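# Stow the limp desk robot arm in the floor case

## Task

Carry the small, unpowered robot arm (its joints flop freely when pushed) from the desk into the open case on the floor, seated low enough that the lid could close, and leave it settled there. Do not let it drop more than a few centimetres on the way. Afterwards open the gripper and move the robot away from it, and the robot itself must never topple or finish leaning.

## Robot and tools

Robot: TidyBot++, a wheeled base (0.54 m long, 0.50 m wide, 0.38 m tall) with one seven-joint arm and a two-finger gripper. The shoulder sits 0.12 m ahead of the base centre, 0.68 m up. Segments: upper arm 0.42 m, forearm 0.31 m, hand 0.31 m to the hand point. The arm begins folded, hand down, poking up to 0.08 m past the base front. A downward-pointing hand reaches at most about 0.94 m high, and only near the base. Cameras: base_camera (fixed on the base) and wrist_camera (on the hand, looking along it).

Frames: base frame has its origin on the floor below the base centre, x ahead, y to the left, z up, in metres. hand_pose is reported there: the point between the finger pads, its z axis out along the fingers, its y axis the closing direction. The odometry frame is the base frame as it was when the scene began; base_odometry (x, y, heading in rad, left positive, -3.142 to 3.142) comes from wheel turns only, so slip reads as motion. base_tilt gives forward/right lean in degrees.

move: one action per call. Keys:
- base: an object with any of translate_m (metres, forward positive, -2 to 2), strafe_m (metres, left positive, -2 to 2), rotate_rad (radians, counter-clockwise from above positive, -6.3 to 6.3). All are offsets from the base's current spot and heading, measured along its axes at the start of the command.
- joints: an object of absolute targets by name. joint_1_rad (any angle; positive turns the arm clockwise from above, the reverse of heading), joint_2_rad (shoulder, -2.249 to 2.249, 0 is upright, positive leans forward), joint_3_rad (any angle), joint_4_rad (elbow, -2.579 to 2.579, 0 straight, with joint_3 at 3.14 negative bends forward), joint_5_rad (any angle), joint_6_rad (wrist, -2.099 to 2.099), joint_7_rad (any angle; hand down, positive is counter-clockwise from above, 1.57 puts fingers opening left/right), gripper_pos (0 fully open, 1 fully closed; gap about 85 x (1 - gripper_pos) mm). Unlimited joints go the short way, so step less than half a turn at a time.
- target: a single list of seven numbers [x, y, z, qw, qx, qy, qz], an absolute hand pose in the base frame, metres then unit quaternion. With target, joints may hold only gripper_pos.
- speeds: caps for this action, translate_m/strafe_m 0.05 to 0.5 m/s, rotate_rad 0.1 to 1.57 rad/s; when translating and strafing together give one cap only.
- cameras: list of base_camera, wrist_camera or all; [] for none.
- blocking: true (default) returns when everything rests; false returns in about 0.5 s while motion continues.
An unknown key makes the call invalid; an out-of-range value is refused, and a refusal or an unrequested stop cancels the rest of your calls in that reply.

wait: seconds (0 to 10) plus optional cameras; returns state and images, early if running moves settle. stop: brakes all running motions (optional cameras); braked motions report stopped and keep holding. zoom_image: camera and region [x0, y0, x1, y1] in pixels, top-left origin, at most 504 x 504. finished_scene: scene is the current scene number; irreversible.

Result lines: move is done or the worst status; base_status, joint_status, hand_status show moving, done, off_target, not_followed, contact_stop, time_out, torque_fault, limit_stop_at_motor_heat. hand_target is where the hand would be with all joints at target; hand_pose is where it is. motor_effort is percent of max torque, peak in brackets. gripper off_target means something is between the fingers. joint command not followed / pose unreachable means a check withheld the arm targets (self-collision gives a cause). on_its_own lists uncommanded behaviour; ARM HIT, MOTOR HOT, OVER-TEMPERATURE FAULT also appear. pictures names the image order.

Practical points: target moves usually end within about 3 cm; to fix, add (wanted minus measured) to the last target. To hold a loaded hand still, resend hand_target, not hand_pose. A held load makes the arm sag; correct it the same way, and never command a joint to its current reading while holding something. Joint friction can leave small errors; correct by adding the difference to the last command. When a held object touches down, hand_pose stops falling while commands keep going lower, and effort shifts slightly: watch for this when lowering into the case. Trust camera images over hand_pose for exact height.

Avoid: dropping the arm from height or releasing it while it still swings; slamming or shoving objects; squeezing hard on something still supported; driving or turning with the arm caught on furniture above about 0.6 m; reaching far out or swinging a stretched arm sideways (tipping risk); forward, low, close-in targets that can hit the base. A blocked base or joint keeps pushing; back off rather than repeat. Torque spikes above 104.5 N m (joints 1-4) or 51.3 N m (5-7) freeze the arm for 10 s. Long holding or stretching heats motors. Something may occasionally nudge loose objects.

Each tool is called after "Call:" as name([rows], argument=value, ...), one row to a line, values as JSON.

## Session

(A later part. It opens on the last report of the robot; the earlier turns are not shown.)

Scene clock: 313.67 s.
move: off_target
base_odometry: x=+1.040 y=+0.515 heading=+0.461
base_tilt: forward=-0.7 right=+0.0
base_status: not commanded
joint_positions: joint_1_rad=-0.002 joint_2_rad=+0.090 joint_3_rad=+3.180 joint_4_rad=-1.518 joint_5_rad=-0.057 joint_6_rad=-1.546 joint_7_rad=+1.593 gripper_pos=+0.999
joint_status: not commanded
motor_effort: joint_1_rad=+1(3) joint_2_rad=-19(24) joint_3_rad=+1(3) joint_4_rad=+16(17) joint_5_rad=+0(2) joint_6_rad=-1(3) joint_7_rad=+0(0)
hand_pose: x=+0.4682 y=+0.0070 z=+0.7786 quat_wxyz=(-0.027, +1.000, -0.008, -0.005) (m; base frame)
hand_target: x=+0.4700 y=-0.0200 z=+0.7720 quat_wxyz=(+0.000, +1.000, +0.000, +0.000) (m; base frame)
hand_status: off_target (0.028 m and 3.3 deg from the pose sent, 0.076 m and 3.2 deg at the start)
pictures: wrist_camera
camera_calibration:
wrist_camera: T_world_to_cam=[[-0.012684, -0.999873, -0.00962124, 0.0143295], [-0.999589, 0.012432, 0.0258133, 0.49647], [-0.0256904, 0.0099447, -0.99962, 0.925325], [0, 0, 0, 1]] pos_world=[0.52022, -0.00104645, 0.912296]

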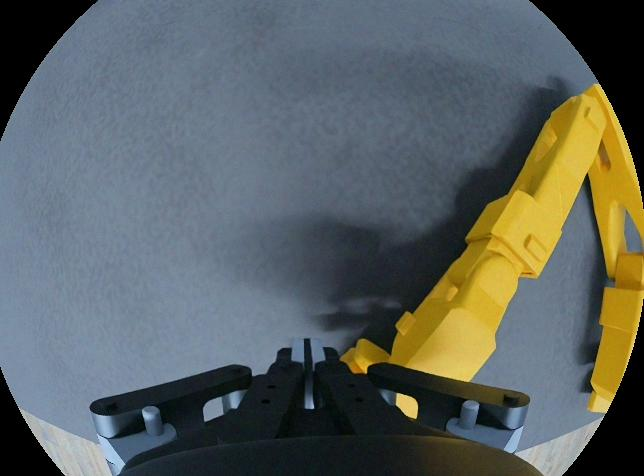

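Call:
move(target=[0.455, -0.09, 0.772, 0.0, 1.0, 0.0, 0.0], cameras=[])

Call:
move(target=[0.455, -0.06, 0.90, 0.0, 1.0, 0.0, 0.0], base={"translate_m": -0.09}, joints={"gripper_pos": 0.0}, cameras=["wrist_camera"])

Scene clock: 318.80 s.
move: off_target
base_odometry: x=+1.040 y=+0.515 heading=+0.461
base_tilt: forward=-0.7 right=+0.0
base_status: not commanded
joint_positions: joint_1_rad=+0.123 joint_2_rad=+0.082 joint_3_rad=+3.268 joint_4_rad=-1.527 joint_5_rad=-0.057 joint_6_rad=-1.541 joint_7_rad=+1.803 gripper_pos=+0.999
joint_status: not commanded
motor_effort: joint_1_rad=+1(4) joint_2_rad=-19(20) joint_3_rad=+1(4) joint_4_rad=+16(17) joint_5_rad=+1(4) joint_6_rad=+0(1) joint_7_rad=+0(0)
hand_pose: x=+0.4606 y=-0.0658 z=+0.7783 quat_wxyz=(-0.024, +1.000, -0.009, +0.002) (m; base frame)
hand_target: x=+0.4550 y=-0.0900 z=+0.7720 quat_wxyz=(+0.000, +1.000, +0.000, +0.000) (m; base frame)
hand_status: off_target (0.026 m and 2.9 deg from the pose sent, 0.098 m and 3.3 deg at the start)
pictures: none
No camera images: "cameras" was empty.

Scene clock: 320.43 s.
move: off_target
base_odometry: x=+0.959 y=+0.475 heading=+0.461
base_tilt: forward=-0.7 right=+0.0
base_status: done
joint_positions: joint_1_rad=+0.119 joint_2_rad=+0.089 joint_3_rad=+3.256 joint_4_rad=-1.128 joint_5_rad=-0.057 joint_6_rad=-1.890 joint_7_rad=+1.801 gripper_pos=+0.000
joint_status: all done
motor_effort: joint_1_rad=+1(3) joint_2_rad=-19(23) joint_3_rad=+1(3) joint_4_rad=+16(18) joint_5_rad=+0(2) joint_6_rad=+0(2) joint_7_rad=+0(0)
hand_pose: x=+0.4584 y=-0.0595 z=+0.8988 quat_wxyz=(-0.017, +1.000, +0.008, +0.021) (m; base frame)
hand_target: x=+0.4550 y=-0.0600 z=+0.9000 quat_wxyz=(+0.000, +1.000, +0.000, +0.000) (m; base frame)
hand_status: off_target (0.004 m and 3.3 deg from the pose sent, 0.122 m and 2.9 deg at the start)
pictures: wrist_camera
camera_calibration:
wrist_camera: T_world_to_cam=[[0.0173935, -0.999798, 0.0100544, -0.0825822], [-0.999462, -0.0176654, -0.0276206, 0.530561], [0.0277926, -0.00956861, -0.999568, 1.02017], [0, 0, 0, 1]] pos_world=[0.503359, -0.0634314, 1.03521]

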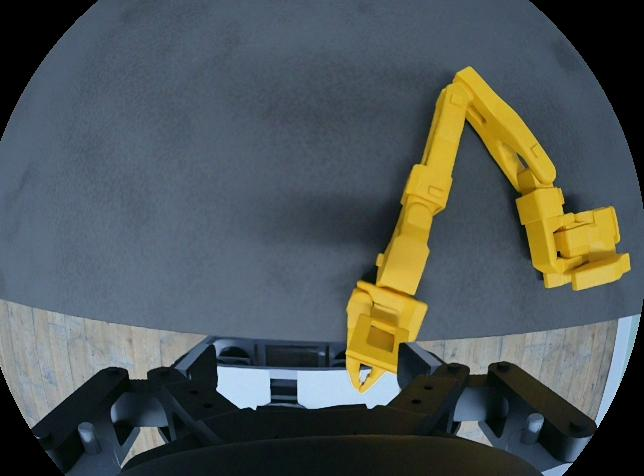

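Call:
move(target=[0.49, -0.035, 0.85, 0.0, 1.0, 0.0, 0.0], joints={"gripper_pos": 1.0}, cameras=[])

Call:
move(target=[0.49, -0.035, 0.772, 0.0, 1.0, 0.0, 0.0], cameras=["wrist_camera"])

Call:
move(target=[0.495, -0.12, 0.772, 0.0, 1.0, 0.0, 0.0], cameras=["wrist_camera"])

Call:
move(target=[0.505, -0.19, 0.772, 0.0, 1.0, 0.0, 0.0], cameras=["wrist_camera"])

Scene clock: 338.33 s.
move: off_target
base_odometry: x=+0.959 y=+0.475 heading=+0.461
base_tilt: forward=-0.7 right=+0.0
base_status: not commanded
joint_positions: joint_1_rad=+0.066 joint_2_rad=+0.143 joint_3_rad=+3.216 joint_4_rad=-1.199 joint_5_rad=-0.057 joint_6_rad=-1.806 joint_7_rad=+1.724 gripper_pos=+0.999
joint_status: all done
motor_effort: joint_1_rad=+0(2) joint_2_rad=-21(23) joint_3_rad=+1(2) joint_4_rad=+16(17) joint_5_rad=+0(1) joint_6_rad=+0(1) joint_7_rad=+0(0)
hand_pose: x=+0.4831 y=-0.0303 z=+0.8586 quat_wxyz=(-0.023, +1.000, +0.014, +0.000) (m; base frame)
hand_target: x=+0.4900 y=-0.0350 z=+0.8500 quat_wxyz=(+0.000, +1.000, +0.000, +0.000) (m; base frame)
hand_status: off_target (0.012 m and 3.0 deg from the pose sent, 0.063 m and 3.3 deg at the start)
pictures: none
No camera images: "cameras" was empty.

Scene clock: 339.67 s.
move: off_target
base_odometry: x=+0.959 y=+0.475 heading=+0.461
base_tilt: forward=-0.7 right=+0.0
base_status: not commanded
joint_positions: joint_1_rad=+0.066 joint_2_rad=+0.143 joint_3_rad=+3.216 joint_4_rad=-1.461 joint_5_rad=-0.057 joint_6_rad=-1.565 joint_7_rad=+1.723 gripper_pos=+0.999
joint_status: not commanded
motor_effort: joint_1_rad=+0(1) joint_2_rad=-21(22) joint_3_rad=+1(2) joint_4_rad=+17(18) joint_5_rad=+0(1) joint_6_rad=+0(1) joint_7_rad=+0(0)
hand_pose: x=+0.4845 y=-0.0309 z=+0.7770 quat_wxyz=(-0.025, +1.000, +0.006, -0.010) (m; base frame)
hand_target: x=+0.4900 y=-0.0350 z=+0.7720 quat_wxyz=(+0.000, +1.000, +0.000, +0.000) (m; base frame)
hand_status: off_target (0.008 m and 3.2 deg from the pose sent, 0.087 m and 3.0 deg at the start)
pictures: wrist_camera
camera_calibration:
wrist_camera: T_world_to_cam=[[0.0141653, -0.999883, -0.00577287, -0.0393669], [-0.999266, -0.0143616, 0.035517, 0.50472], [-0.0355958, 0.00526552, -0.999352, 0.929019], [0, 0, 0, 1]] pos_world=[0.537977, -0.0370054, 0.910264]

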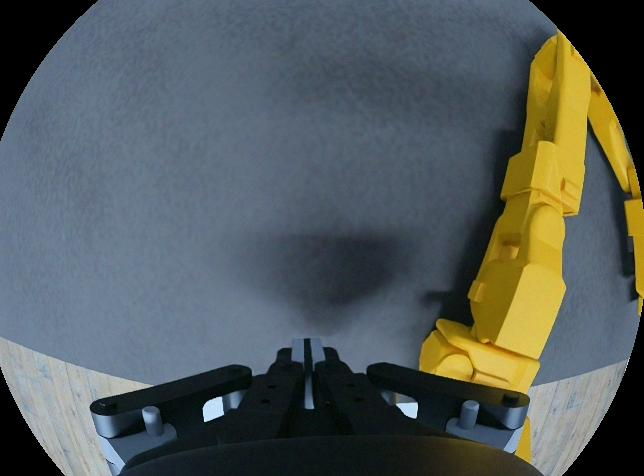

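Scene clock: 340.77 s.
move: off_target
base_odometry: x=+0.959 y=+0.475 heading=+0.461
base_tilt: forward=-0.7 right=+0.0
base_status: not commanded
joint_positions: joint_1_rad=+0.194 joint_2_rad=+0.170 joint_3_rad=+3.260 joint_4_rad=-1.446 joint_5_rad=-0.057 joint_6_rad=-1.564 joint_7_rad=+1.864 gripper_pos=+0.999
joint_status: not commanded
motor_effort: joint_1_rad=+0(2) joint_2_rad=-22(23) joint_3_rad=+2(2) joint_4_rad=+17(17) joint_5_rad=+0(1) joint_6_rad=-1(1) joint_7_rad=+0(0)
hand_pose: x=+0.4821 y=-0.0942 z=+0.7715 quat_wxyz=(-0.023, +1.000, -0.009, -0.012) (m; base frame)
hand_target: x=+0.4950 y=-0.1200 z=+0.7720 quat_wxyz=(+0.000, +1.000, +0.000, +0.000) (m; base frame)
hand_status: off_target (0.029 m and 3.2 deg from the pose sent, 0.090 m and 3.2 deg at the start)
pictures: wrist_camera
camera_calibration:
wrist_camera: T_world_to_cam=[[-0.0152391, -0.999882, -0.00207003, -0.0913153], [-0.999059, 0.0151424, 0.0406347, 0.500381], [-0.0405986, 0.00268731, -0.999172, 0.925817], [0, 0, 0, 1]] pos_world=[0.536105, -0.101369, 0.904528]

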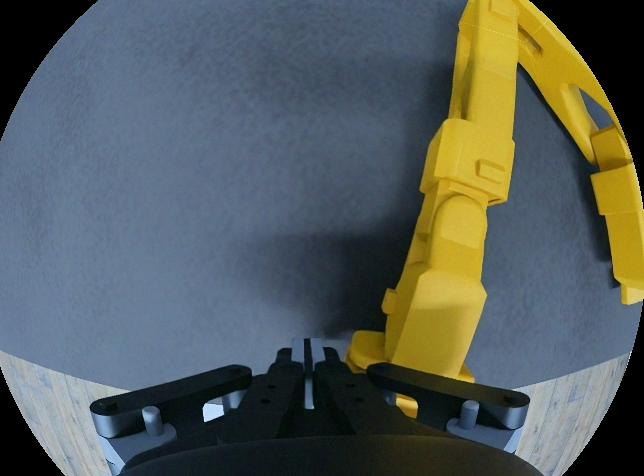

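Scene clock: 342.10 s.
move: off_target
base_odometry: x=+0.959 y=+0.475 heading=+0.461
base_tilt: forward=-0.7 right=+0.0
base_status: not commanded
joint_positions: joint_1_rad=+0.339 joint_2_rad=+0.256 joint_3_rad=+3.273 joint_4_rad=-1.336 joint_5_rad=-0.057 joint_6_rad=-1.564 joint_7_rad=+2.022 gripper_pos=+0.999
joint_status: not commanded
motor_effort: joint_1_rad=+1(3) joint_2_rad=-25(26) joint_3_rad=+2(3) joint_4_rad=+17(18) joint_5_rad=+1(3) joint_6_rad=+0(1) joint_7_rad=+0(0)
hand_pose: x=+0.5019 y=-0.1677 z=+0.7713 quat_wxyz=(-0.014, +1.000, -0.008, +0.000) (m; base frame)
hand_target: x=+0.5050 y=-0.1900 z=+0.7720 quat_wxyz=(+0.000, +1.000, +0.000, +0.000) (m; base frame)
hand_status: off_target (0.023 m and 1.8 deg from the pose sent, 0.099 m and 3.2 deg at the start)
pictures: wrist_camera
camera_calibration:
wrist_camera: T_world_to_cam=[[-0.0128545, -0.999768, 0.0172969, -0.180605], [-0.999781, 0.0131368, 0.0163124, 0.540065], [-0.0165358, -0.0170834, -0.999717, 0.911621], [0, 0, 0, 1]] pos_world=[0.552699, -0.172085, 0.905678]

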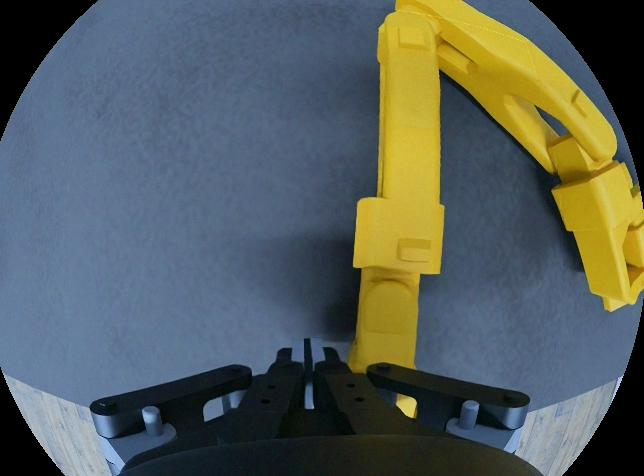

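Call:
move(target=[0.51, -0.26, 0.772, 0.0, 1.0, 0.0, 0.0], cameras=["wrist_camera"])

Call:
move(target=[0.49, -0.22, 0.90, 0.0, 1.0, 0.0, 0.0], joints={"gripper_pos": 0.0}, cameras=["wrist_camera"])

Scene clock: 345.80 s.
move: off_target
base_odometry: x=+0.959 y=+0.475 heading=+0.461
base_tilt: forward=-0.7 right=+0.0
base_status: not commanded
joint_positions: joint_1_rad=+0.490 joint_2_rad=+0.356 joint_3_rad=+3.273 joint_4_rad=-1.196 joint_5_rad=-0.057 joint_6_rad=-1.575 joint_7_rad=+2.154 gripper_pos=+0.999
joint_status: not commanded
motor_effort: joint_1_rad=+1(4) joint_2_rad=-29(30) joint_3_rad=+2(4) joint_4_rad=+17(18) joint_5_rad=+1(2) joint_6_rad=+1(2) joint_7_rad=+0(0)
hand_pose: x=+0.5142 y=-0.2494 z=+0.7711 quat_wxyz=(+0.000, +1.000, -0.014, +0.010) (m; base frame)
hand_target: x=+0.5100 y=-0.2600 z=+0.7720 quat_wxyz=(+0.000, +1.000, +0.000, +0.000) (m; base frame)
hand_status: off_target (0.011 m and 2.0 deg from the pose sent, 0.093 m and 1.8 deg at the start)
pictures: wrist_camera
camera_calibration:
wrist_camera: T_world_to_cam=[[-0.0272288, -0.998648, 0.0442764, -0.275264], [-0.999621, 0.027027, -0.00515093, 0.573339], [0.00394731, -0.0443999, -0.999006, 0.892355], [0, 0, 0, 1]] pos_world=[0.562104, -0.250767, 0.906609]

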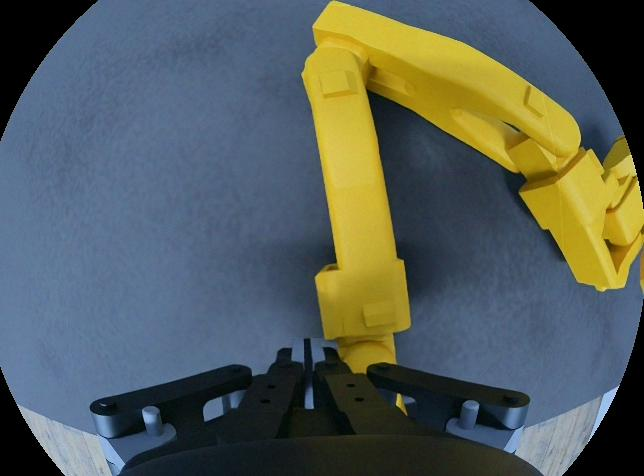

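Scene clock: 347.67 s.
move: off_target
base_odometry: x=+0.959 y=+0.475 heading=+0.461
base_tilt: forward=-0.7 right=+0.0
base_status: not commanded
joint_positions: joint_1_rad=+0.490 joint_2_rad=+0.353 joint_3_rad=+3.273 joint_4_rad=-0.799 joint_5_rad=-0.057 joint_6_rad=-1.976 joint_7_rad=+2.154 gripper_pos=+0.000
joint_status: all done
motor_effort: joint_1_rad=+1(3) joint_2_rad=-28(31) joint_3_rad=+1(3) joint_4_rad=+15(18) joint_5_rad=+0(2) joint_6_rad=+0(1) joint_7_rad=+0(0)
hand_pose: x=+0.4927 y=-0.2292 z=+0.8931 quat_wxyz=(+0.001, +1.000, -0.003, +0.008) (m; base frame)
hand_target: x=+0.4900 y=-0.2200 z=+0.9000 quat_wxyz=(+0.000, +1.000, +0.000, +0.000) (m; base frame)
hand_status: off_target (0.012 m and 1.0 deg from the pose sent, 0.134 m and 2.0 deg at the start)
pictures: wrist_camera
camera_calibration:
wrist_camera: T_world_to_cam=[[-0.00408617, -0.998889, 0.0469514, -0.27495], [-0.999991, 0.00404863, -0.000894472, 0.543011], [0.000703389, -0.0469547, -0.998897, 1.01609], [0, 0, 0, 1]] pos_world=[0.541168, -0.229133, 1.02836]

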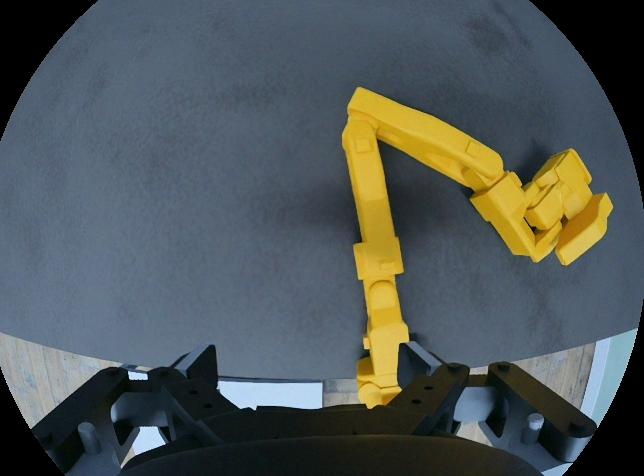

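Call:
move(target=[0.548, -0.166, 0.86, 0.0, 0.998, 0.061, 0.0], base={"strafe_m": -0.12}, cameras=["wrist_camera"])

Scene clock: 359.07 s.
move: off_target
base_odometry: x=+1.012 y=+0.367 heading=+0.461
base_tilt: forward=-0.7 right=+0.0
base_status: done
joint_positions: joint_1_rad=+0.353 joint_2_rad=+0.384 joint_3_rad=+3.220 joint_4_rad=-0.831 joint_5_rad=-0.057 joint_6_rad=-1.928 joint_7_rad=+2.127 gripper_pos=+0.000
joint_status: not commanded
motor_effort: joint_1_rad=+0(4) joint_2_rad=-29(32) joint_3_rad=+0(3) joint_4_rad=+16(17) joint_5_rad=+0(1) joint_6_rad=+0(1) joint_7_rad=+0(0)
hand_pose: x=+0.5406 y=-0.1653 z=+0.8704 quat_wxyz=(-0.011, +0.997, +0.075, +0.006) (m; base frame)
hand_target: x=+0.5480 y=-0.1660 z=+0.8600 quat_wxyz=(+0.000, +0.998, +0.061, +0.000) (m; base frame)
hand_status: off_target (0.013 m and 2.1 deg from the pose sent, 0.090 m and 7.4 deg at the start)
pictures: wrist_camera
camera_calibration:
wrist_camera: T_world_to_cam=[[0.151543, -0.988165, 0.0237609, -0.272026], [-0.98845, -0.151515, 0.00299677, 0.555312], [0.00063883, -0.0239406, -0.999713, 1.00091], [0, 0, 0, 1]] pos_world=[0.589482, -0.160706, 1.00542]

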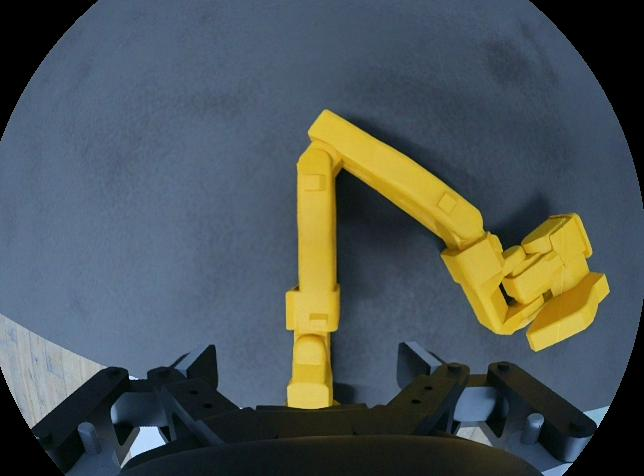

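Call:
move(target=[0.568, -0.163, 0.782, 0.0, 0.998, 0.061, 0.0], cameras=["wrist_camera"])

Call:
move(joints={"gripper_pos": 0.72}, cameras=[])

Call:
move(target=[0.586, -0.225, 0.782, 0.0, 0.94, 0.342, 0.0], cameras=["wrist_camera"])

Scene clock: 365.73 s.
move: off_target
base_odometry: x=+1.012 y=+0.367 heading=+0.461
base_tilt: forward=-0.7 right=+0.0
base_status: not commanded
joint_positions: joint_1_rad=+0.335 joint_2_rad=+0.386 joint_3_rad=+3.220 joint_4_rad=-1.076 joint_5_rad=-0.057 joint_6_rad=-1.690 joint_7_rad=+2.109 gripper_pos=+0.000
joint_status: not commanded
motor_effort: joint_1_rad=+1(2) joint_2_rad=-30(31) joint_3_rad=+1(2) joint_4_rad=+17(18) joint_5_rad=+0(0) joint_6_rad=-1(1) joint_7_rad=+0(0)
hand_pose: x=+0.5579 y=-0.1652 z=+0.7945 quat_wxyz=(-0.014, +0.998, +0.068, +0.002) (m; base frame)
hand_target: x=+0.5680 y=-0.1630 z=+0.7820 quat_wxyz=(+0.000, +0.998, +0.061, +0.000) (m; base frame)
hand_status: off_target (0.016 m and 1.9 deg from the pose sent, 0.093 m and 2.1 deg at the start)
pictures: wrist_camera
camera_calibration:
wrist_camera: T_world_to_cam=[[0.138549, -0.990227, 0.0159423, -0.25962], [-0.990327, -0.138405, 0.00981417, 0.570428], [-0.00751177, -0.0171478, -0.999825, 0.930806], [0, 0, 0, 1]] pos_world=[0.607872, -0.162172, 0.929184]

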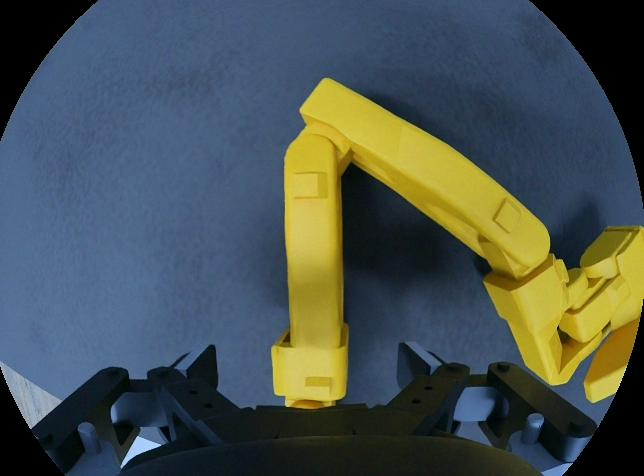

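Scene clock: 366.87 s.
move: done
base_odometry: x=+1.012 y=+0.367 heading=+0.461
base_tilt: forward=-0.7 right=+0.0
base_status: not commanded
joint_positions: joint_1_rad=+0.333 joint_2_rad=+0.366 joint_3_rad=+3.218 joint_4_rad=-1.078 joint_5_rad=-0.056 joint_6_rad=-1.682 joint_7_rad=+2.108 gripper_pos=+0.720
joint_status: all done
motor_effort: joint_1_rad=+0(2) joint_2_rad=-28(30) joint_3_rad=+0(2) joint_4_rad=+16(17) joint_5_rad=-1(3) joint_6_rad=-1(1) joint_7_rad=+0(0)
hand_pose: x=+0.5581 y=-0.1637 z=+0.8034 quat_wxyz=(-0.009, +0.997, +0.070, +0.014) (m; base frame)
hand_target: x=+0.5680 y=-0.1630 z=+0.7820 quat_wxyz=(+0.000, +0.998, +0.061, +0.000) (m; base frame)
hand_status: not commanded
pictures: none
No camera images: "cameras" was empty.

Scene clock: 368.40 s.
move: off_target
base_odometry: x=+1.012 y=+0.367 heading=+0.461
base_tilt: forward=-0.7 right=+0.0
base_status: not commanded
joint_positions: joint_1_rad=+0.452 joint_2_rad=+0.499 joint_3_rad=+3.111 joint_4_rad=-0.925 joint_5_rad=-0.054 joint_6_rad=-1.697 joint_7_rad=+2.660 gripper_pos=+0.720
joint_status: not commanded
motor_effort: joint_1_rad=+1(3) joint_2_rad=-34(35) joint_3_rad=+0(2) joint_4_rad=+16(17) joint_5_rad=+0(3) joint_6_rad=+0(5) joint_7_rad=+0(0)
hand_pose: x=+0.5979 y=-0.1990 z=+0.7871 quat_wxyz=(-0.017, +0.944, +0.329, +0.031) (m; base frame)
hand_target: x=+0.5860 y=-0.2250 z=+0.7820 quat_wxyz=(+0.000, +0.940, +0.342, +0.000) (m; base frame)
hand_status: off_target (0.029 m and 4.3 deg from the pose sent, 0.071 m and 32.0 deg at the start)
pictures: wrist_camera
camera_calibration:
wrist_camera: T_world_to_cam=[[0.621754, -0.782555, 0.0320912, -0.558796], [-0.780737, -0.622524, -0.0539881, 0.434058], [0.0622261, 0.00851256, -0.998026, 0.88513], [0, 0, 0, 1]] pos_world=[0.63124, -0.174611, 0.924749]

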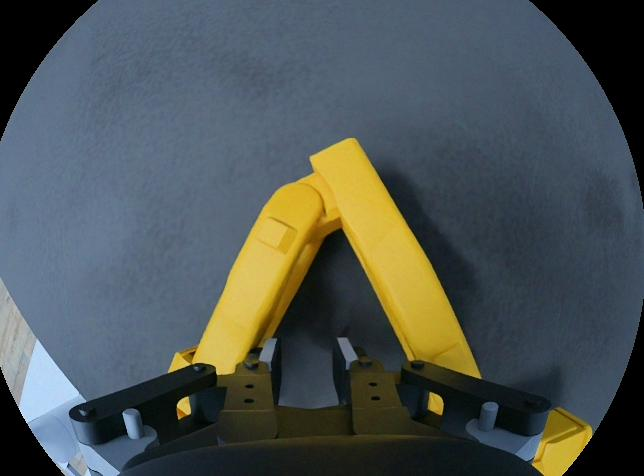

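Call:
move(target=[0.60, -0.20, 0.86, 0.0, 0.94, 0.342, 0.0], cameras=[])

Call:
move(target=[0.572, -0.168, 0.845, 0.0, 0.998, 0.061, 0.0], joints={"gripper_pos": 0.0}, cameras=["wrist_camera"])

Scene clock: 376.20 s.
move: off_target
base_odometry: x=+1.012 y=+0.367 heading=+0.461
base_tilt: forward=-0.7 right=+0.0
base_status: not commanded
joint_positions: joint_1_rad=+0.428 joint_2_rad=+0.588 joint_3_rad=+3.111 joint_4_rad=-0.505 joint_5_rad=-0.054 joint_6_rad=-2.009 joint_7_rad=+2.663 gripper_pos=+0.720
joint_status: not commanded
motor_effort: joint_1_rad=+1(2) joint_2_rad=-35(35) joint_3_rad=-1(1) joint_4_rad=+15(18) joint_5_rad=-1(1) joint_6_rad=+0(1) joint_7_rad=+0(0)
hand_pose: x=+0.6064 y=-0.1932 z=+0.8665 quat_wxyz=(-0.010, +0.937, +0.348, +0.037) (m; base frame)
hand_target: x=+0.6000 y=-0.2000 z=+0.8600 quat_wxyz=(+0.000, +0.940, +0.342, +0.000) (m; base frame)
hand_status: off_target (0.011 m and 4.4 deg from the pose sent, 0.073 m and 4.3 deg at the start)
pictures: none
No camera images: "cameras" was empty.

Scene clock: 378.00 s.
move: off_target
base_odometry: x=+1.012 y=+0.367 heading=+0.461
base_tilt: forward=-0.7 right=+0.0
base_status: not commanded
joint_positions: joint_1_rad=+0.353 joint_2_rad=+0.452 joint_3_rad=+3.185 joint_4_rad=-0.788 joint_5_rad=-0.054 joint_6_rad=-1.921 joint_7_rad=+2.114 gripper_pos=+0.000
joint_status: all done
motor_effort: joint_1_rad=-1(1) joint_2_rad=-31(35) joint_3_rad=+1(1) joint_4_rad=+16(16) joint_5_rad=+0(1) joint_6_rad=+0(1) joint_7_rad=+0(0)
hand_pose: x=+0.5659 y=-0.1630 z=+0.8512 quat_wxyz=(-0.018, +0.996, +0.084, -0.001) (m; base frame)
hand_target: x=+0.5720 y=-0.1680 z=+0.8450 quat_wxyz=(+0.000, +0.998, +0.061, +0.000) (m; base frame)
hand_status: off_target (0.010 m and 3.4 deg from the pose sent, 0.048 m and 34.1 deg at the start)
pictures: wrist_camera
camera_calibration:
wrist_camera: T_world_to_cam=[[0.17023, -0.985377, 0.00737597, -0.269325], [-0.985305, -0.170102, 0.0154494, 0.565282], [-0.0139688, -0.00989754, -0.999853, 0.992419], [0, 0, 0, 1]] pos_world=[0.616686, -0.159409, 0.985527]

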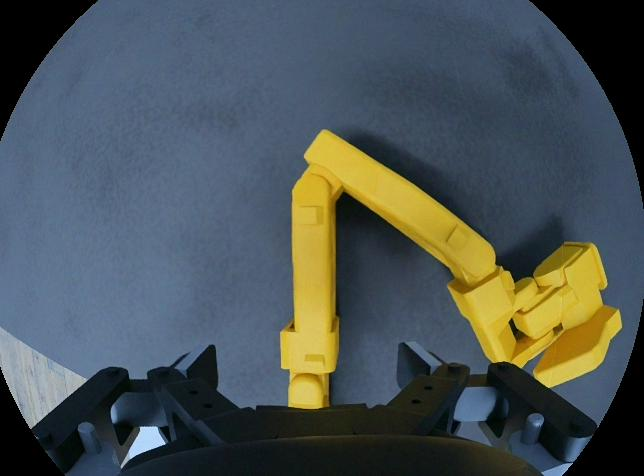

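Call:
move(target=[0.574, -0.168, 0.766, 0.0, 0.998, 0.061, 0.0], cameras=[])

Call:
move(joints={"gripper_pos": 0.75}, cameras=["wrist_camera"])

Scene clock: 381.57 s.
move: off_target
base_odometry: x=+1.012 y=+0.367 heading=+0.461
base_tilt: forward=-0.7 right=+0.0
base_status: not commanded
joint_positions: joint_1_rad=+0.344 joint_2_rad=+0.421 joint_3_rad=+3.188 joint_4_rad=-1.100 joint_5_rad=-0.054 joint_6_rad=-1.647 joint_7_rad=+2.112 gripper_pos=+0.000
joint_status: not commanded
motor_effort: joint_1_rad=+0(1) joint_2_rad=-31(33) joint_3_rad=+1(1) joint_4_rad=+17(18) joint_5_rad=+0(1) joint_6_rad=-1(1) joint_7_rad=+0(0)
hand_pose: x=+0.5692 y=-0.1621 z=+0.7703 quat_wxyz=(-0.021, +0.997, +0.079, -0.004) (m; base frame)
hand_target: x=+0.5740 y=-0.1680 z=+0.7660 quat_wxyz=(+0.000, +0.998, +0.061, +0.000) (m; base frame)
hand_status: off_target (0.009 m and 3.2 deg from the pose sent, 0.086 m and 3.4 deg at the start)
pictures: none
No camera images: "cameras" was empty.

Scene clock: 382.57 s.
move: off_target
base_odometry: x=+1.012 y=+0.367 heading=+0.461
base_tilt: forward=-0.7 right=+0.0
base_status: not commanded
joint_positions: joint_1_rad=+0.341 joint_2_rad=+0.398 joint_3_rad=+3.195 joint_4_rad=-1.100 joint_5_rad=-0.052 joint_6_rad=-1.638 joint_7_rad=+2.108 gripper_pos=+0.618
joint_status: gripper_pos off_target (ended at +0.618, target +0.750)
motor_effort: joint_1_rad=+1(1) joint_2_rad=-28(31) joint_3_rad=+0(1) joint_4_rad=+15(17) joint_5_rad=-3(4) joint_6_rad=-1(2) joint_7_rad=+0(1)
hand_pose: x=+0.5695 y=-0.1638 z=+0.7813 quat_wxyz=(-0.013, +0.997, +0.075, +0.010) (m; base frame)
hand_target: x=+0.5740 y=-0.1680 z=+0.7660 quat_wxyz=(+0.000, +0.998, +0.061, +0.000) (m; base frame)
hand_status: not commanded
pictures: wrist_camera
camera_calibration:
wrist_camera: T_world_to_cam=[[0.15198, -0.988172, 0.0204309, -0.270511], [-0.988341, -0.152133, -0.00611826, 0.591288], [0.00915411, -0.0192629, -0.999773, 0.907839], [0, 0, 0, 1]] pos_world=[0.617196, -0.159869, 0.916777]

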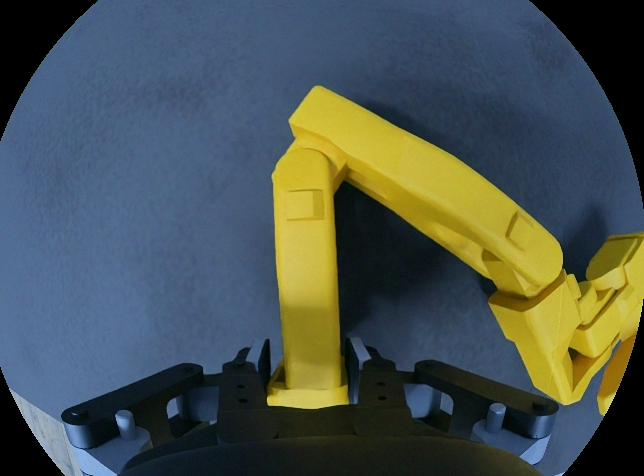

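Call:
move(target=[0.583, -0.20, 0.776, 0.0, 0.972, 0.233, 0.0], cameras=["wrist_camera"])

Call:
move(target=[0.589, -0.235, 0.776, 0.0, 0.94, 0.342, 0.0], cameras=["wrist_camera"])

Scene clock: 386.80 s.
move: off_target
base_odometry: x=+1.012 y=+0.367 heading=+0.461
base_tilt: forward=-0.7 right=+0.0
base_status: not commanded
joint_positions: joint_1_rad=+0.399 joint_2_rad=+0.446 joint_3_rad=+3.163 joint_4_rad=-1.019 joint_5_rad=-0.050 joint_6_rad=-1.650 joint_7_rad=+2.402 gripper_pos=+0.623
joint_status: not commanded
motor_effort: joint_1_rad=-1(2) joint_2_rad=-31(31) joint_3_rad=-2(2) joint_4_rad=+17(17) joint_5_rad=-3(5) joint_6_rad=+0(1) joint_7_rad=+1(2)
hand_pose: x=+0.5857 y=-0.1876 z=+0.7835 quat_wxyz=(-0.009, +0.978, +0.207, +0.023) (m; base frame)
hand_target: x=+0.5830 y=-0.2000 z=+0.7760 quat_wxyz=(+0.000, +0.972, +0.233, +0.000) (m; base frame)
hand_status: off_target (0.015 m and 4.1 deg from the pose sent, 0.039 m and 18.4 deg at the start)
pictures: wrist_camera
camera_calibration:
wrist_camera: T_world_to_cam=[[0.406083, -0.913097, 0.0367505, -0.44404], [-0.912754, -0.40723, -0.0322901, 0.532106], [0.0444499, -0.0204317, -0.998803, 0.887751], [0, 0, 0, 1]] pos_world=[0.626539, -0.170623, 0.920189]

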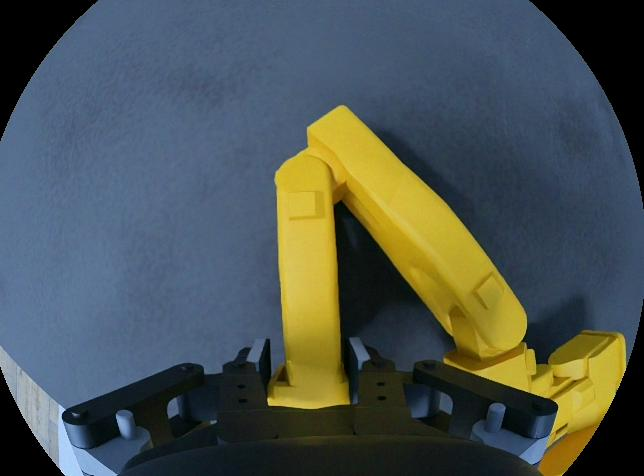

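Scene clock: 388.00 s.
move: off_target
base_odometry: x=+1.012 y=+0.367 heading=+0.461
base_tilt: forward=-0.7 right=+0.0
base_status: not commanded
joint_positions: joint_1_rad=+0.463 joint_2_rad=+0.506 joint_3_rad=+3.111 joint_4_rad=-0.925 joint_5_rad=-0.050 joint_6_rad=-1.679 joint_7_rad=+2.671 gripper_pos=+0.623
joint_status: not commanded
motor_effort: joint_1_rad=+1(2) joint_2_rad=-33(33) joint_3_rad=+0(2) joint_4_rad=+17(18) joint_5_rad=-1(4) joint_6_rad=+0(1) joint_7_rad=+1(1)
hand_pose: x=+0.6009 y=-0.2079 z=+0.7835 quat_wxyz=(-0.012, +0.944, +0.328, +0.034) (m; base frame)
hand_target: x=+0.5890 y=-0.2350 z=+0.7760 quat_wxyz=(+0.000, +0.940, +0.342, +0.000) (m; base frame)
hand_status: off_target (0.031 m and 4.4 deg from the pose sent, 0.048 m and 16.3 deg at the start)
pictures: wrist_camera
camera_calibration:
wrist_camera: T_world_to_cam=[[0.619803, -0.78353, 0.0438795, -0.575743], [-0.781535, -0.621354, -0.0558777, 0.432827], [0.0710466, 0.000339808, -0.997473, 0.873955], [0, 0, 0, 1]] pos_world=[0.633025, -0.18247, 0.921195]

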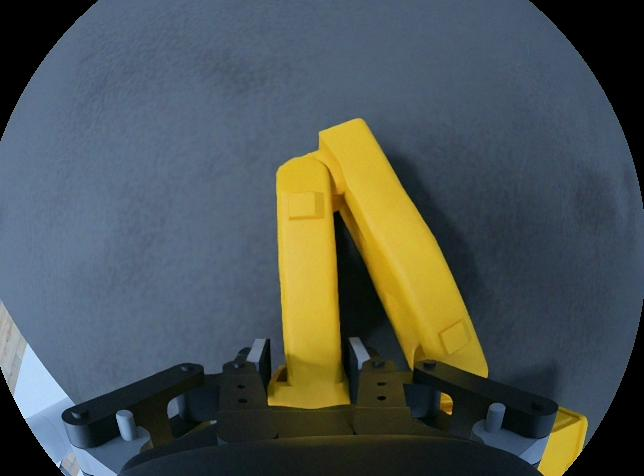

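Call:
move(joints={"gripper_pos": 0.2}, cameras=[])

Call:
move(target=[0.595, -0.21, 0.87, 0.0, 0.94, 0.342, 0.0], cameras=[])

Call:
move(target=[0.48, -0.21, 0.90, 0.0, 1.0, 0.0, 0.0], joints={"gripper_pos": 0.0}, base={"translate_m": -0.05}, cameras=["wrist_camera"])

Scene clock: 392.53 s.
move: done
base_odometry: x=+1.012 y=+0.367 heading=+0.461
base_tilt: forward=-0.7 right=+0.0
base_status: not commanded
joint_positions: joint_1_rad=+0.464 joint_2_rad=+0.511 joint_3_rad=+3.109 joint_4_rad=-0.925 joint_5_rad=-0.050 joint_6_rad=-1.684 joint_7_rad=+2.677 gripper_pos=+0.200
joint_status: all done
motor_effort: joint_1_rad=+0(1) joint_2_rad=-34(35) joint_3_rad=+1(1) joint_4_rad=+17(19) joint_5_rad=+0(2) joint_6_rad=+1(3) joint_7_rad=+0(1)
hand_pose: x=+0.6000 y=-0.2072 z=+0.7809 quat_wxyz=(-0.016, +0.943, +0.332, +0.031) (m; base frame)
hand_target: x=+0.5890 y=-0.2350 z=+0.7760 quat_wxyz=(+0.000, +0.940, +0.342, +0.000) (m; base frame)
hand_status: not commanded
pictures: none
No camera images: "cameras" was empty.

Scene clock: 394.23 s.
move: off_target
base_odometry: x=+1.012 y=+0.367 heading=+0.461
base_tilt: forward=-0.7 right=+0.0
base_status: not commanded
joint_positions: joint_1_rad=+0.447 joint_2_rad=+0.611 joint_3_rad=+3.109 joint_4_rad=-0.424 joint_5_rad=-0.050 joint_6_rad=-2.048 joint_7_rad=+2.677 gripper_pos=+0.200
joint_status: not commanded
motor_effort: joint_1_rad=+1(1) joint_2_rad=-36(36) joint_3_rad=+0(1) joint_4_rad=+15(18) joint_5_rad=+0(1) joint_6_rad=+0(1) joint_7_rad=+0(0)
hand_pose: x=+0.6070 y=-0.2055 z=+0.8771 quat_wxyz=(-0.002, +0.937, +0.347, +0.043) (m; base frame)
hand_target: x=+0.6002 y=-0.2123 z=+0.8700 quat_wxyz=(+0.006, +0.940, +0.342, +0.007) (m; base frame)
hand_status: off_target (0.015 m and 5.0 deg from the pose sent, 0.089 m and 4.1 deg at the start; a joint's target at an end of its range on 43 of 43 steps)
pictures: none
No camera images: "cameras" was empty.

Scene clock: 396.17 s.
move: off_target
base_odometry: x=+0.967 y=+0.345 heading=+0.461
base_tilt: forward=-0.7 right=+0.0
base_status: done
joint_positions: joint_1_rad=+0.443 joint_2_rad=+0.315 joint_3_rad=+3.263 joint_4_rad=-0.810 joint_5_rad=-0.050 joint_6_rad=-2.031 joint_7_rad=+2.181 gripper_pos=+0.000
joint_status: all done
motor_effort: joint_1_rad=+1(3) joint_2_rad=-26(39) joint_3_rad=+1(1) joint_4_rad=+15(16) joint_5_rad=+0(1) joint_6_rad=-1(1) joint_7_rad=+0(0)
hand_pose: x=+0.4794 y=-0.1974 z=+0.9062 quat_wxyz=(-0.007, +0.999, +0.037, -0.003) (m; base frame)
hand_target: x=+0.4800 y=-0.2100 z=+0.9000 quat_wxyz=(+0.000, +1.000, +0.000, +0.000) (m; base frame)
hand_status: off_target (0.014 m and 4.3 deg from the pose sent, 0.129 m and 40.9 deg at the start)
pictures: wrist_camera
camera_calibration:
wrist_camera: T_world_to_cam=[[0.0760433, -0.996618, 0.0311544, -0.26751], [-0.996913, -0.0753787, 0.0219821, 0.491703], [-0.0195593, -0.0327298, -0.999273, 1.04356], [0, 0, 0, 1]] pos_world=[0.530939, -0.195386, 1.04033]

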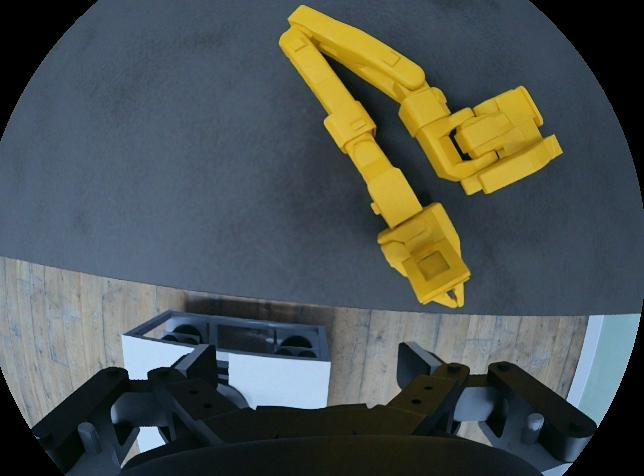

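Call:
move(target=[0.58, -0.18, 0.87, 0.0, 0.972, 0.233, 0.0], base={"translate_m": 0.06, "strafe_m": -0.1}, cameras=["wrist_camera"])

Scene clock: 416.43 s.
move: off_target
base_odometry: x=+1.066 y=+0.282 heading=+0.461
base_tilt: forward=-0.7 right=+0.0
base_status: done
joint_positions: joint_1_rad=+0.397 joint_2_rad=+0.520 joint_3_rad=+3.150 joint_4_rad=-0.627 joint_5_rad=-0.050 joint_6_rad=-2.031 joint_7_rad=+2.370 gripper_pos=+0.000
joint_status: not commanded
motor_effort: joint_1_rad=+1(3) joint_2_rad=-33(39) joint_3_rad=+0(2) joint_4_rad=+15(17) joint_5_rad=+0(1) joint_6_rad=-1(3) joint_7_rad=+0(0)
hand_pose: x=+0.5704 y=-0.1759 z=+0.8655 quat_wxyz=(-0.027, +0.978, +0.206, -0.003) (m; base frame)
hand_target: x=+0.5800 y=-0.1800 z=+0.8700 quat_wxyz=(+0.000, +0.972, +0.233, +0.000) (m; base frame)
hand_status: off_target (0.011 m and 4.4 deg from the pose sent, 0.108 m and 22.8 deg at the start)
pictures: wrist_camera
camera_calibration:
wrist_camera: T_world_to_cam=[[0.406066, -0.913792, -0.00971762, -0.390003], [-0.913739, -0.406158, 0.0108522, 0.488995], [-0.0138635, 0.00447267, -0.999894, 1.00922], [0, 0, 0, 1]] pos_world=[0.619172, -0.162286, 1.00002]

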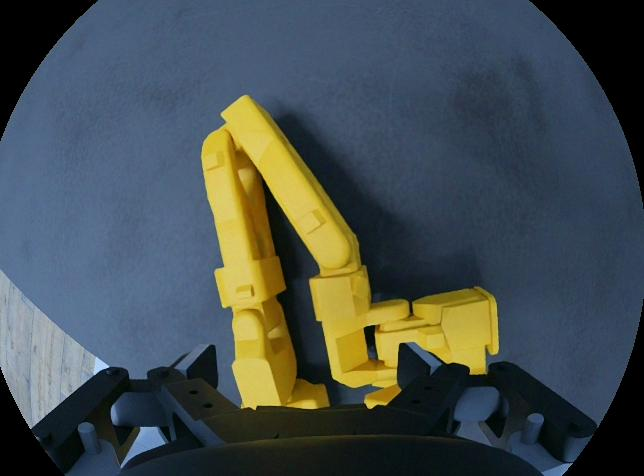

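Call:
move(target=[0.61, -0.185, 0.84, 0, 0.972, 0.233, 0], cameras=["wrist_camera"])

Scene clock: 430.93 s.
move: off_target
base_odometry: x=+1.066 y=+0.282 heading=+0.461
base_tilt: forward=-0.7 right=+0.0
base_status: not commanded
joint_positions: joint_1_rad=+0.387 joint_2_rad=+0.577 joint_3_rad=+3.146 joint_4_rad=-0.616 joint_5_rad=-0.050 joint_6_rad=-1.993 joint_7_rad=+2.370 gripper_pos=+0.000
joint_status: not commanded
motor_effort: joint_1_rad=+0(2) joint_2_rad=-34(37) joint_3_rad=+1(1) joint_4_rad=+15(16) joint_5_rad=+0(1) joint_6_rad=-1(1) joint_7_rad=+0(0)
hand_pose: x=+0.5944 y=-0.1786 z=+0.8398 quat_wxyz=(-0.030, +0.977, +0.212, -0.006) (m; base frame)
hand_target: x=+0.6100 y=-0.1850 z=+0.8400 quat_wxyz=(+0.000, +0.972, +0.233, +0.000) (m; base frame)
hand_status: off_target (0.017 m and 4.3 deg from the pose sent, 0.048 m and 4.4 deg at the start)
pictures: wrist_camera
camera_calibration:
wrist_camera: T_world_to_cam=[[0.417587, -0.908464, -0.0177136, -0.401732], [-0.908399, -0.417845, 0.0147409, 0.501578], [-0.0207931, 0.00993543, -0.999734, 0.988833], [0, 0, 0, 1]] pos_world=[0.643953, -0.165202, 0.97406]

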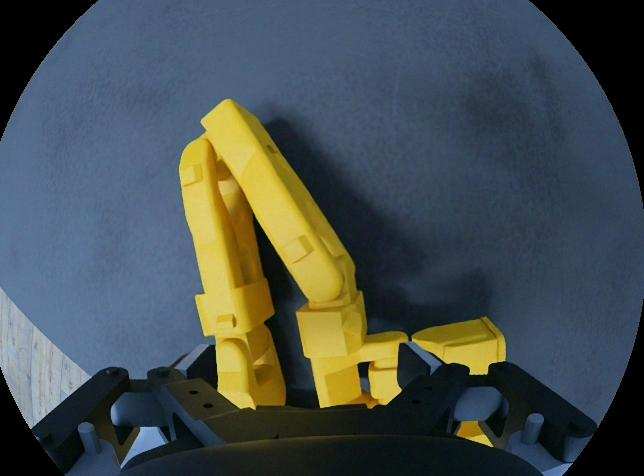

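Call:
move(target=[0.632, -0.192, 0.825, 0, 0.972, 0.233, 0], joints={"gripper_pos":0.42}, cameras=["wrist_camera"])

Call:
zoom_image(camera="wrist_camera", region=[160, 220, 480, 460])

Scene clock: 437.60 s.
move: off_target
base_odometry: x=+1.066 y=+0.282 heading=+0.461
base_tilt: forward=-0.7 right=+0.0
base_status: not commanded
joint_positions: joint_1_rad=+0.386 joint_2_rad=+0.643 joint_3_rad=+3.146 joint_4_rad=-0.538 joint_5_rad=-0.050 joint_6_rad=-1.993 joint_7_rad=+2.370 gripper_pos=+0.420
joint_status: all done
motor_effort: joint_1_rad=+0(1) joint_2_rad=-37(39) joint_3_rad=+1(1) joint_4_rad=+16(16) joint_5_rad=+0(1) joint_6_rad=-1(1) joint_7_rad=+0(0)
hand_pose: x=+0.6180 y=-0.1874 z=+0.8274 quat_wxyz=(-0.027, +0.977, +0.213, -0.001) (m; base frame)
hand_target: x=+0.6320 y=-0.1920 z=+0.8250 quat_wxyz=(+0.000, +0.972, +0.233, +0.000) (m; base frame)
hand_status: off_target (0.015 m and 3.9 deg from the pose sent, 0.043 m and 4.3 deg at the start)
pictures: wrist_camera
camera_calibration:
wrist_camera: T_world_to_cam=[[0.419138, -0.907883, -0.00843443, -0.428303], [-0.907874, -0.419193, 0.00642384, 0.525752], [-0.00936776, 0.00496493, -0.999944, 0.9692], [0, 0, 0, 1]] pos_world=[0.665914, -0.17327, 0.962156]

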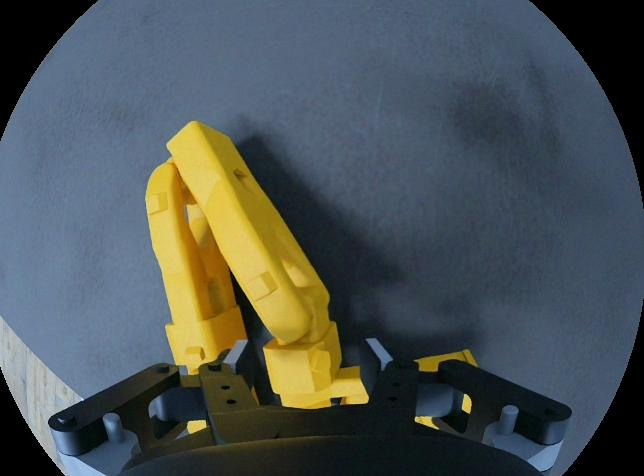

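Scaled by 1.575.

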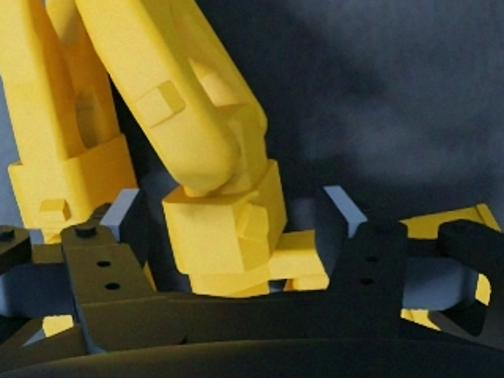

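Call:
move(target=[0.645, -0.188, 0.80, 0, 0.972, 0.233, 0], joints={"gripper_pos":0.47}, cameras=["wrist_camera"])

Call:
zoom_image(camera="wrist_camera", region=[160, 220, 480, 460])

Scene clock: 443.87 s.
move: off_target
base_odometry: x=+1.066 y=+0.282 heading=+0.461
base_tilt: forward=-0.7 right=+0.0
base_status: not commanded
joint_positions: joint_1_rad=+0.372 joint_2_rad=+0.644 joint_3_rad=+3.143 joint_4_rad=-0.570 joint_5_rad=-0.050 joint_6_rad=-1.929 joint_7_rad=+2.370 gripper_pos=+0.470
joint_status: all done
motor_effort: joint_1_rad=+0(1) joint_2_rad=-33(38) joint_3_rad=+1(1) joint_4_rad=+14(16) joint_5_rad=+0(1) joint_6_rad=+1(1) joint_7_rad=+0(0)
hand_pose: x=+0.6340 y=-0.1844 z=+0.8170 quat_wxyz=(-0.019, +0.975, +0.220, +0.012) (m; base frame)
hand_target: x=+0.6450 y=-0.1880 z=+0.8000 quat_wxyz=(+0.000, +0.972, +0.233, +0.000) (m; base frame)
hand_status: off_target (0.021 m and 3.0 deg from the pose sent, 0.039 m and 3.9 deg at the start)
pictures: wrist_camera
camera_calibration:
wrist_camera: T_world_to_cam=[[0.430964, -0.90229, 0.011973, -0.455492], [-0.902142, -0.431115, -0.0166901, 0.554693], [0.020221, -0.00360849, -0.999789, 0.938458], [0, 0, 0, 1]] pos_world=[0.677736, -0.168463, 0.952971]

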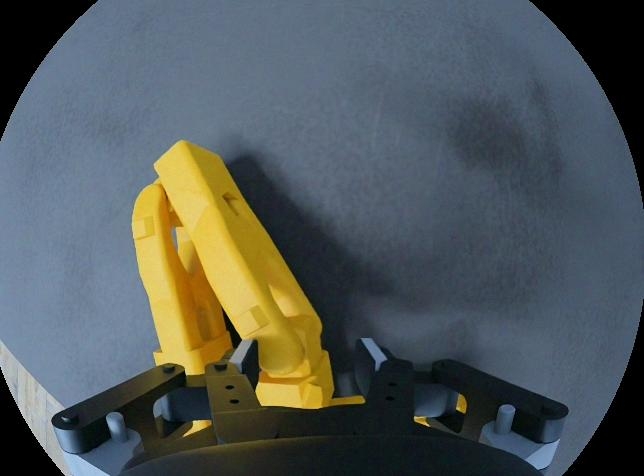

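Scaled by 1.575.

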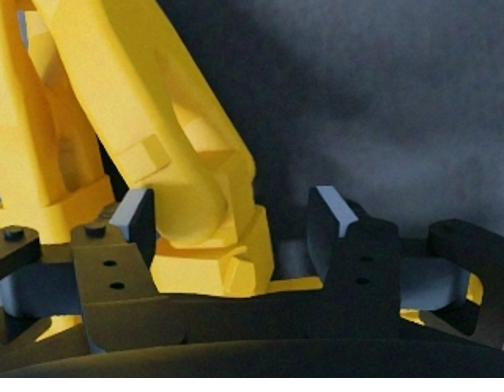

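Call:
move(target=[0.642, -0.180, 0.785, 0, 0.972, 0.233, 0], cameras=["wrist_camera"])

Call:
zoom_image(camera="wrist_camera", region=[160, 220, 480, 460])

Scene clock: 448.37 s.
move: off_target
base_odometry: x=+1.066 y=+0.282 heading=+0.461
base_tilt: forward=-0.7 right=+0.0
base_status: not commanded
joint_positions: joint_1_rad=+0.369 joint_2_rad=+0.596 joint_3_rad=+3.138 joint_4_rad=-0.661 joint_5_rad=-0.050 joint_6_rad=-1.856 joint_7_rad=+2.370 gripper_pos=+0.470
joint_status: not commanded
motor_effort: joint_1_rad=+0(2) joint_2_rad=-29(35) joint_3_rad=+0(1) joint_4_rad=+13(15) joint_5_rad=-1(1) joint_6_rad=+1(1) joint_7_rad=+0(1)
hand_pose: x=+0.6327 y=-0.1799 z=+0.8161 quat_wxyz=(-0.013, +0.975, +0.222, +0.026) (m; base frame)
hand_target: x=+0.6420 y=-0.1800 z=+0.7850 quat_wxyz=(+0.000, +0.972, +0.233, +0.000) (m; base frame)
hand_status: off_target (0.032 m and 3.5 deg from the pose sent, 0.033 m and 3.0 deg at the start)
pictures: wrist_camera
camera_calibration:
wrist_camera: T_world_to_cam=[[0.433562, -0.900599, 0.0307555, -0.467502], [-0.899777, -0.434527, -0.0398433, 0.572305], [0.049247, -0.0103986, -0.998732, 0.917105], [0, 0, 0, 1]] pos_world=[0.672474, -0.162813, 0.953124]

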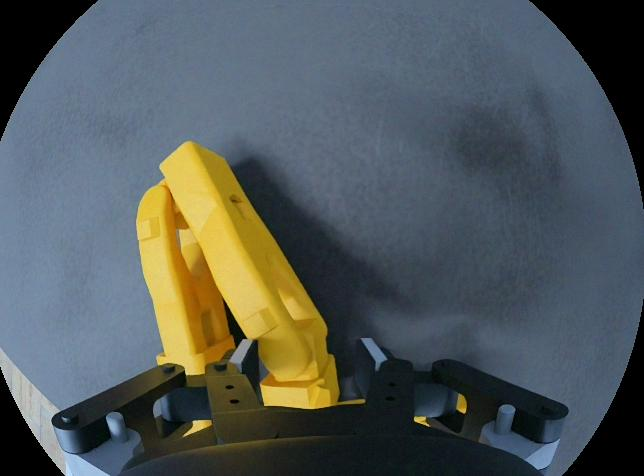

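Scaled by 1.575.

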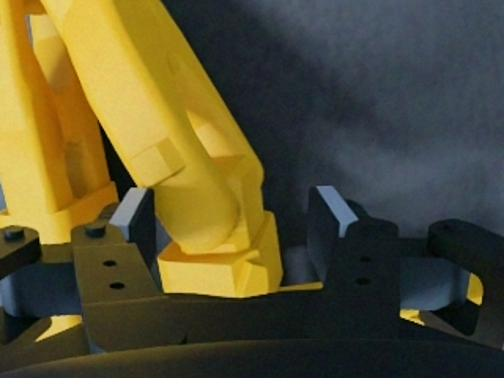

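Call:
move(target=[0.660, -0.174, 0.825, 0, 0.972, 0.233, 0], cameras=["wrist_camera"])

Call:
zoom_image(camera="wrist_camera", region=[160, 220, 480, 460])

Scene clock: 455.57 s.
move: off_target
base_odometry: x=+1.066 y=+0.282 heading=+0.461
base_tilt: forward=-0.7 right=+0.0
base_status: not commanded
joint_positions: joint_1_rad=+0.333 joint_2_rad=+0.746 joint_3_rad=+3.138 joint_4_rad=-0.319 joint_5_rad=-0.050 joint_6_rad=-2.038 joint_7_rad=+2.370 gripper_pos=+0.470
joint_status: not commanded
motor_effort: joint_1_rad=+0(2) joint_2_rad=-39(40) joint_3_rad=+0(2) joint_4_rad=+15(17) joint_5_rad=-1(2) joint_6_rad=+0(3) joint_7_rad=+0(0)
hand_pose: x=+0.6652 y=-0.1715 z=+0.8326 quat_wxyz=(-0.009, +0.969, +0.244, +0.029) (m; base frame)
hand_target: x=+0.6600 y=-0.1740 z=+0.8250 quat_wxyz=(+0.000, +0.972, +0.233, +0.000) (m; base frame)
hand_status: off_target (0.010 m and 3.7 deg from the pose sent, 0.029 m and 3.5 deg at the start)
pictures: wrist_camera
camera_calibration:
wrist_camera: T_world_to_cam=[[0.472612, -0.880335, 0.0406052, -0.505231], [-0.879333, -0.474125, -0.0444744, 0.589231], [0.0584043, -0.0146864, -0.998185, 0.924819], [0, 0, 0, 1]] pos_world=[0.702895, -0.151821, 0.969861]

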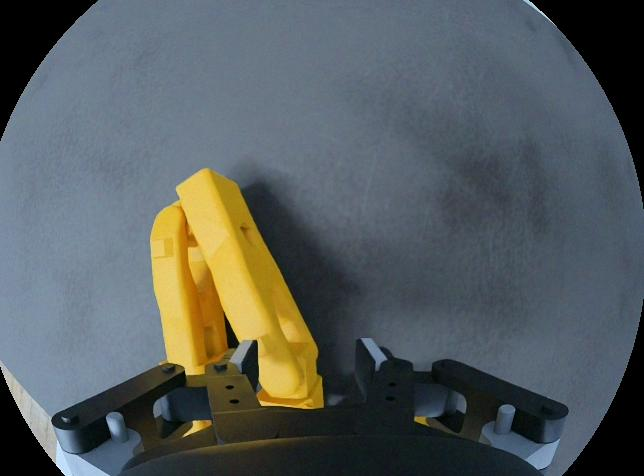

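Scaled by 1.575.

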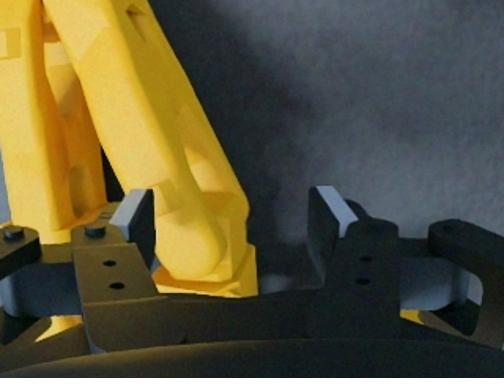

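Call:
move(target=[0.655, -0.170, 0.778, 0, 0.972, 0.233, 0], cameras=["wrist_camera"])

Call:
zoom_image(camera="wrist_camera", region=[160, 220, 480, 460])

Scene clock: 458.83 s.
move: off_target
base_odometry: x=+1.066 y=+0.282 heading=+0.461
base_tilt: forward=-0.7 right=+0.0
base_status: not commanded
joint_positions: joint_1_rad=+0.333 joint_2_rad=+0.660 joint_3_rad=+3.135 joint_4_rad=-0.652 joint_5_rad=-0.050 joint_6_rad=-1.848 joint_7_rad=+2.370 gripper_pos=+0.470
joint_status: not commanded
motor_effort: joint_1_rad=+1(1) joint_2_rad=-38(39) joint_3_rad=-1(1) joint_4_rad=+16(17) joint_5_rad=-1(1) joint_6_rad=-1(1) joint_7_rad=+0(0)
hand_pose: x=+0.6506 y=-0.1638 z=+0.7838 quat_wxyz=(-0.027, +0.970, +0.240, +0.006) (m; base frame)
hand_target: x=+0.6550 y=-0.1700 z=+0.7780 quat_wxyz=(+0.000, +0.972, +0.233, +0.000) (m; base frame)
hand_status: off_target (0.010 m and 3.3 deg from the pose sent, 0.056 m and 3.7 deg at the start)
pictures: wrist_camera
camera_calibration:
wrist_camera: T_world_to_cam=[[0.468343, -0.883535, -0.00461143, -0.451951], [-0.883525, -0.468289, -0.0094164, 0.554099], [0.00616024, 0.00848441, -0.999945, 0.916277], [0, 0, 0, 1]] pos_world=[0.695584, -0.14761, 0.91936]

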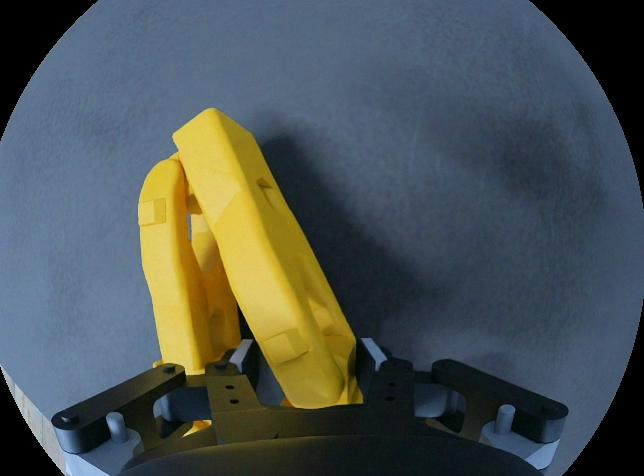

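Scaled by 1.575.

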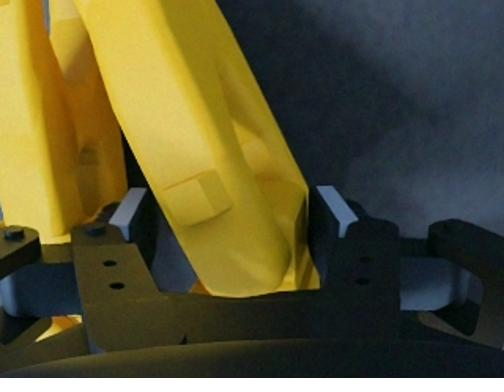

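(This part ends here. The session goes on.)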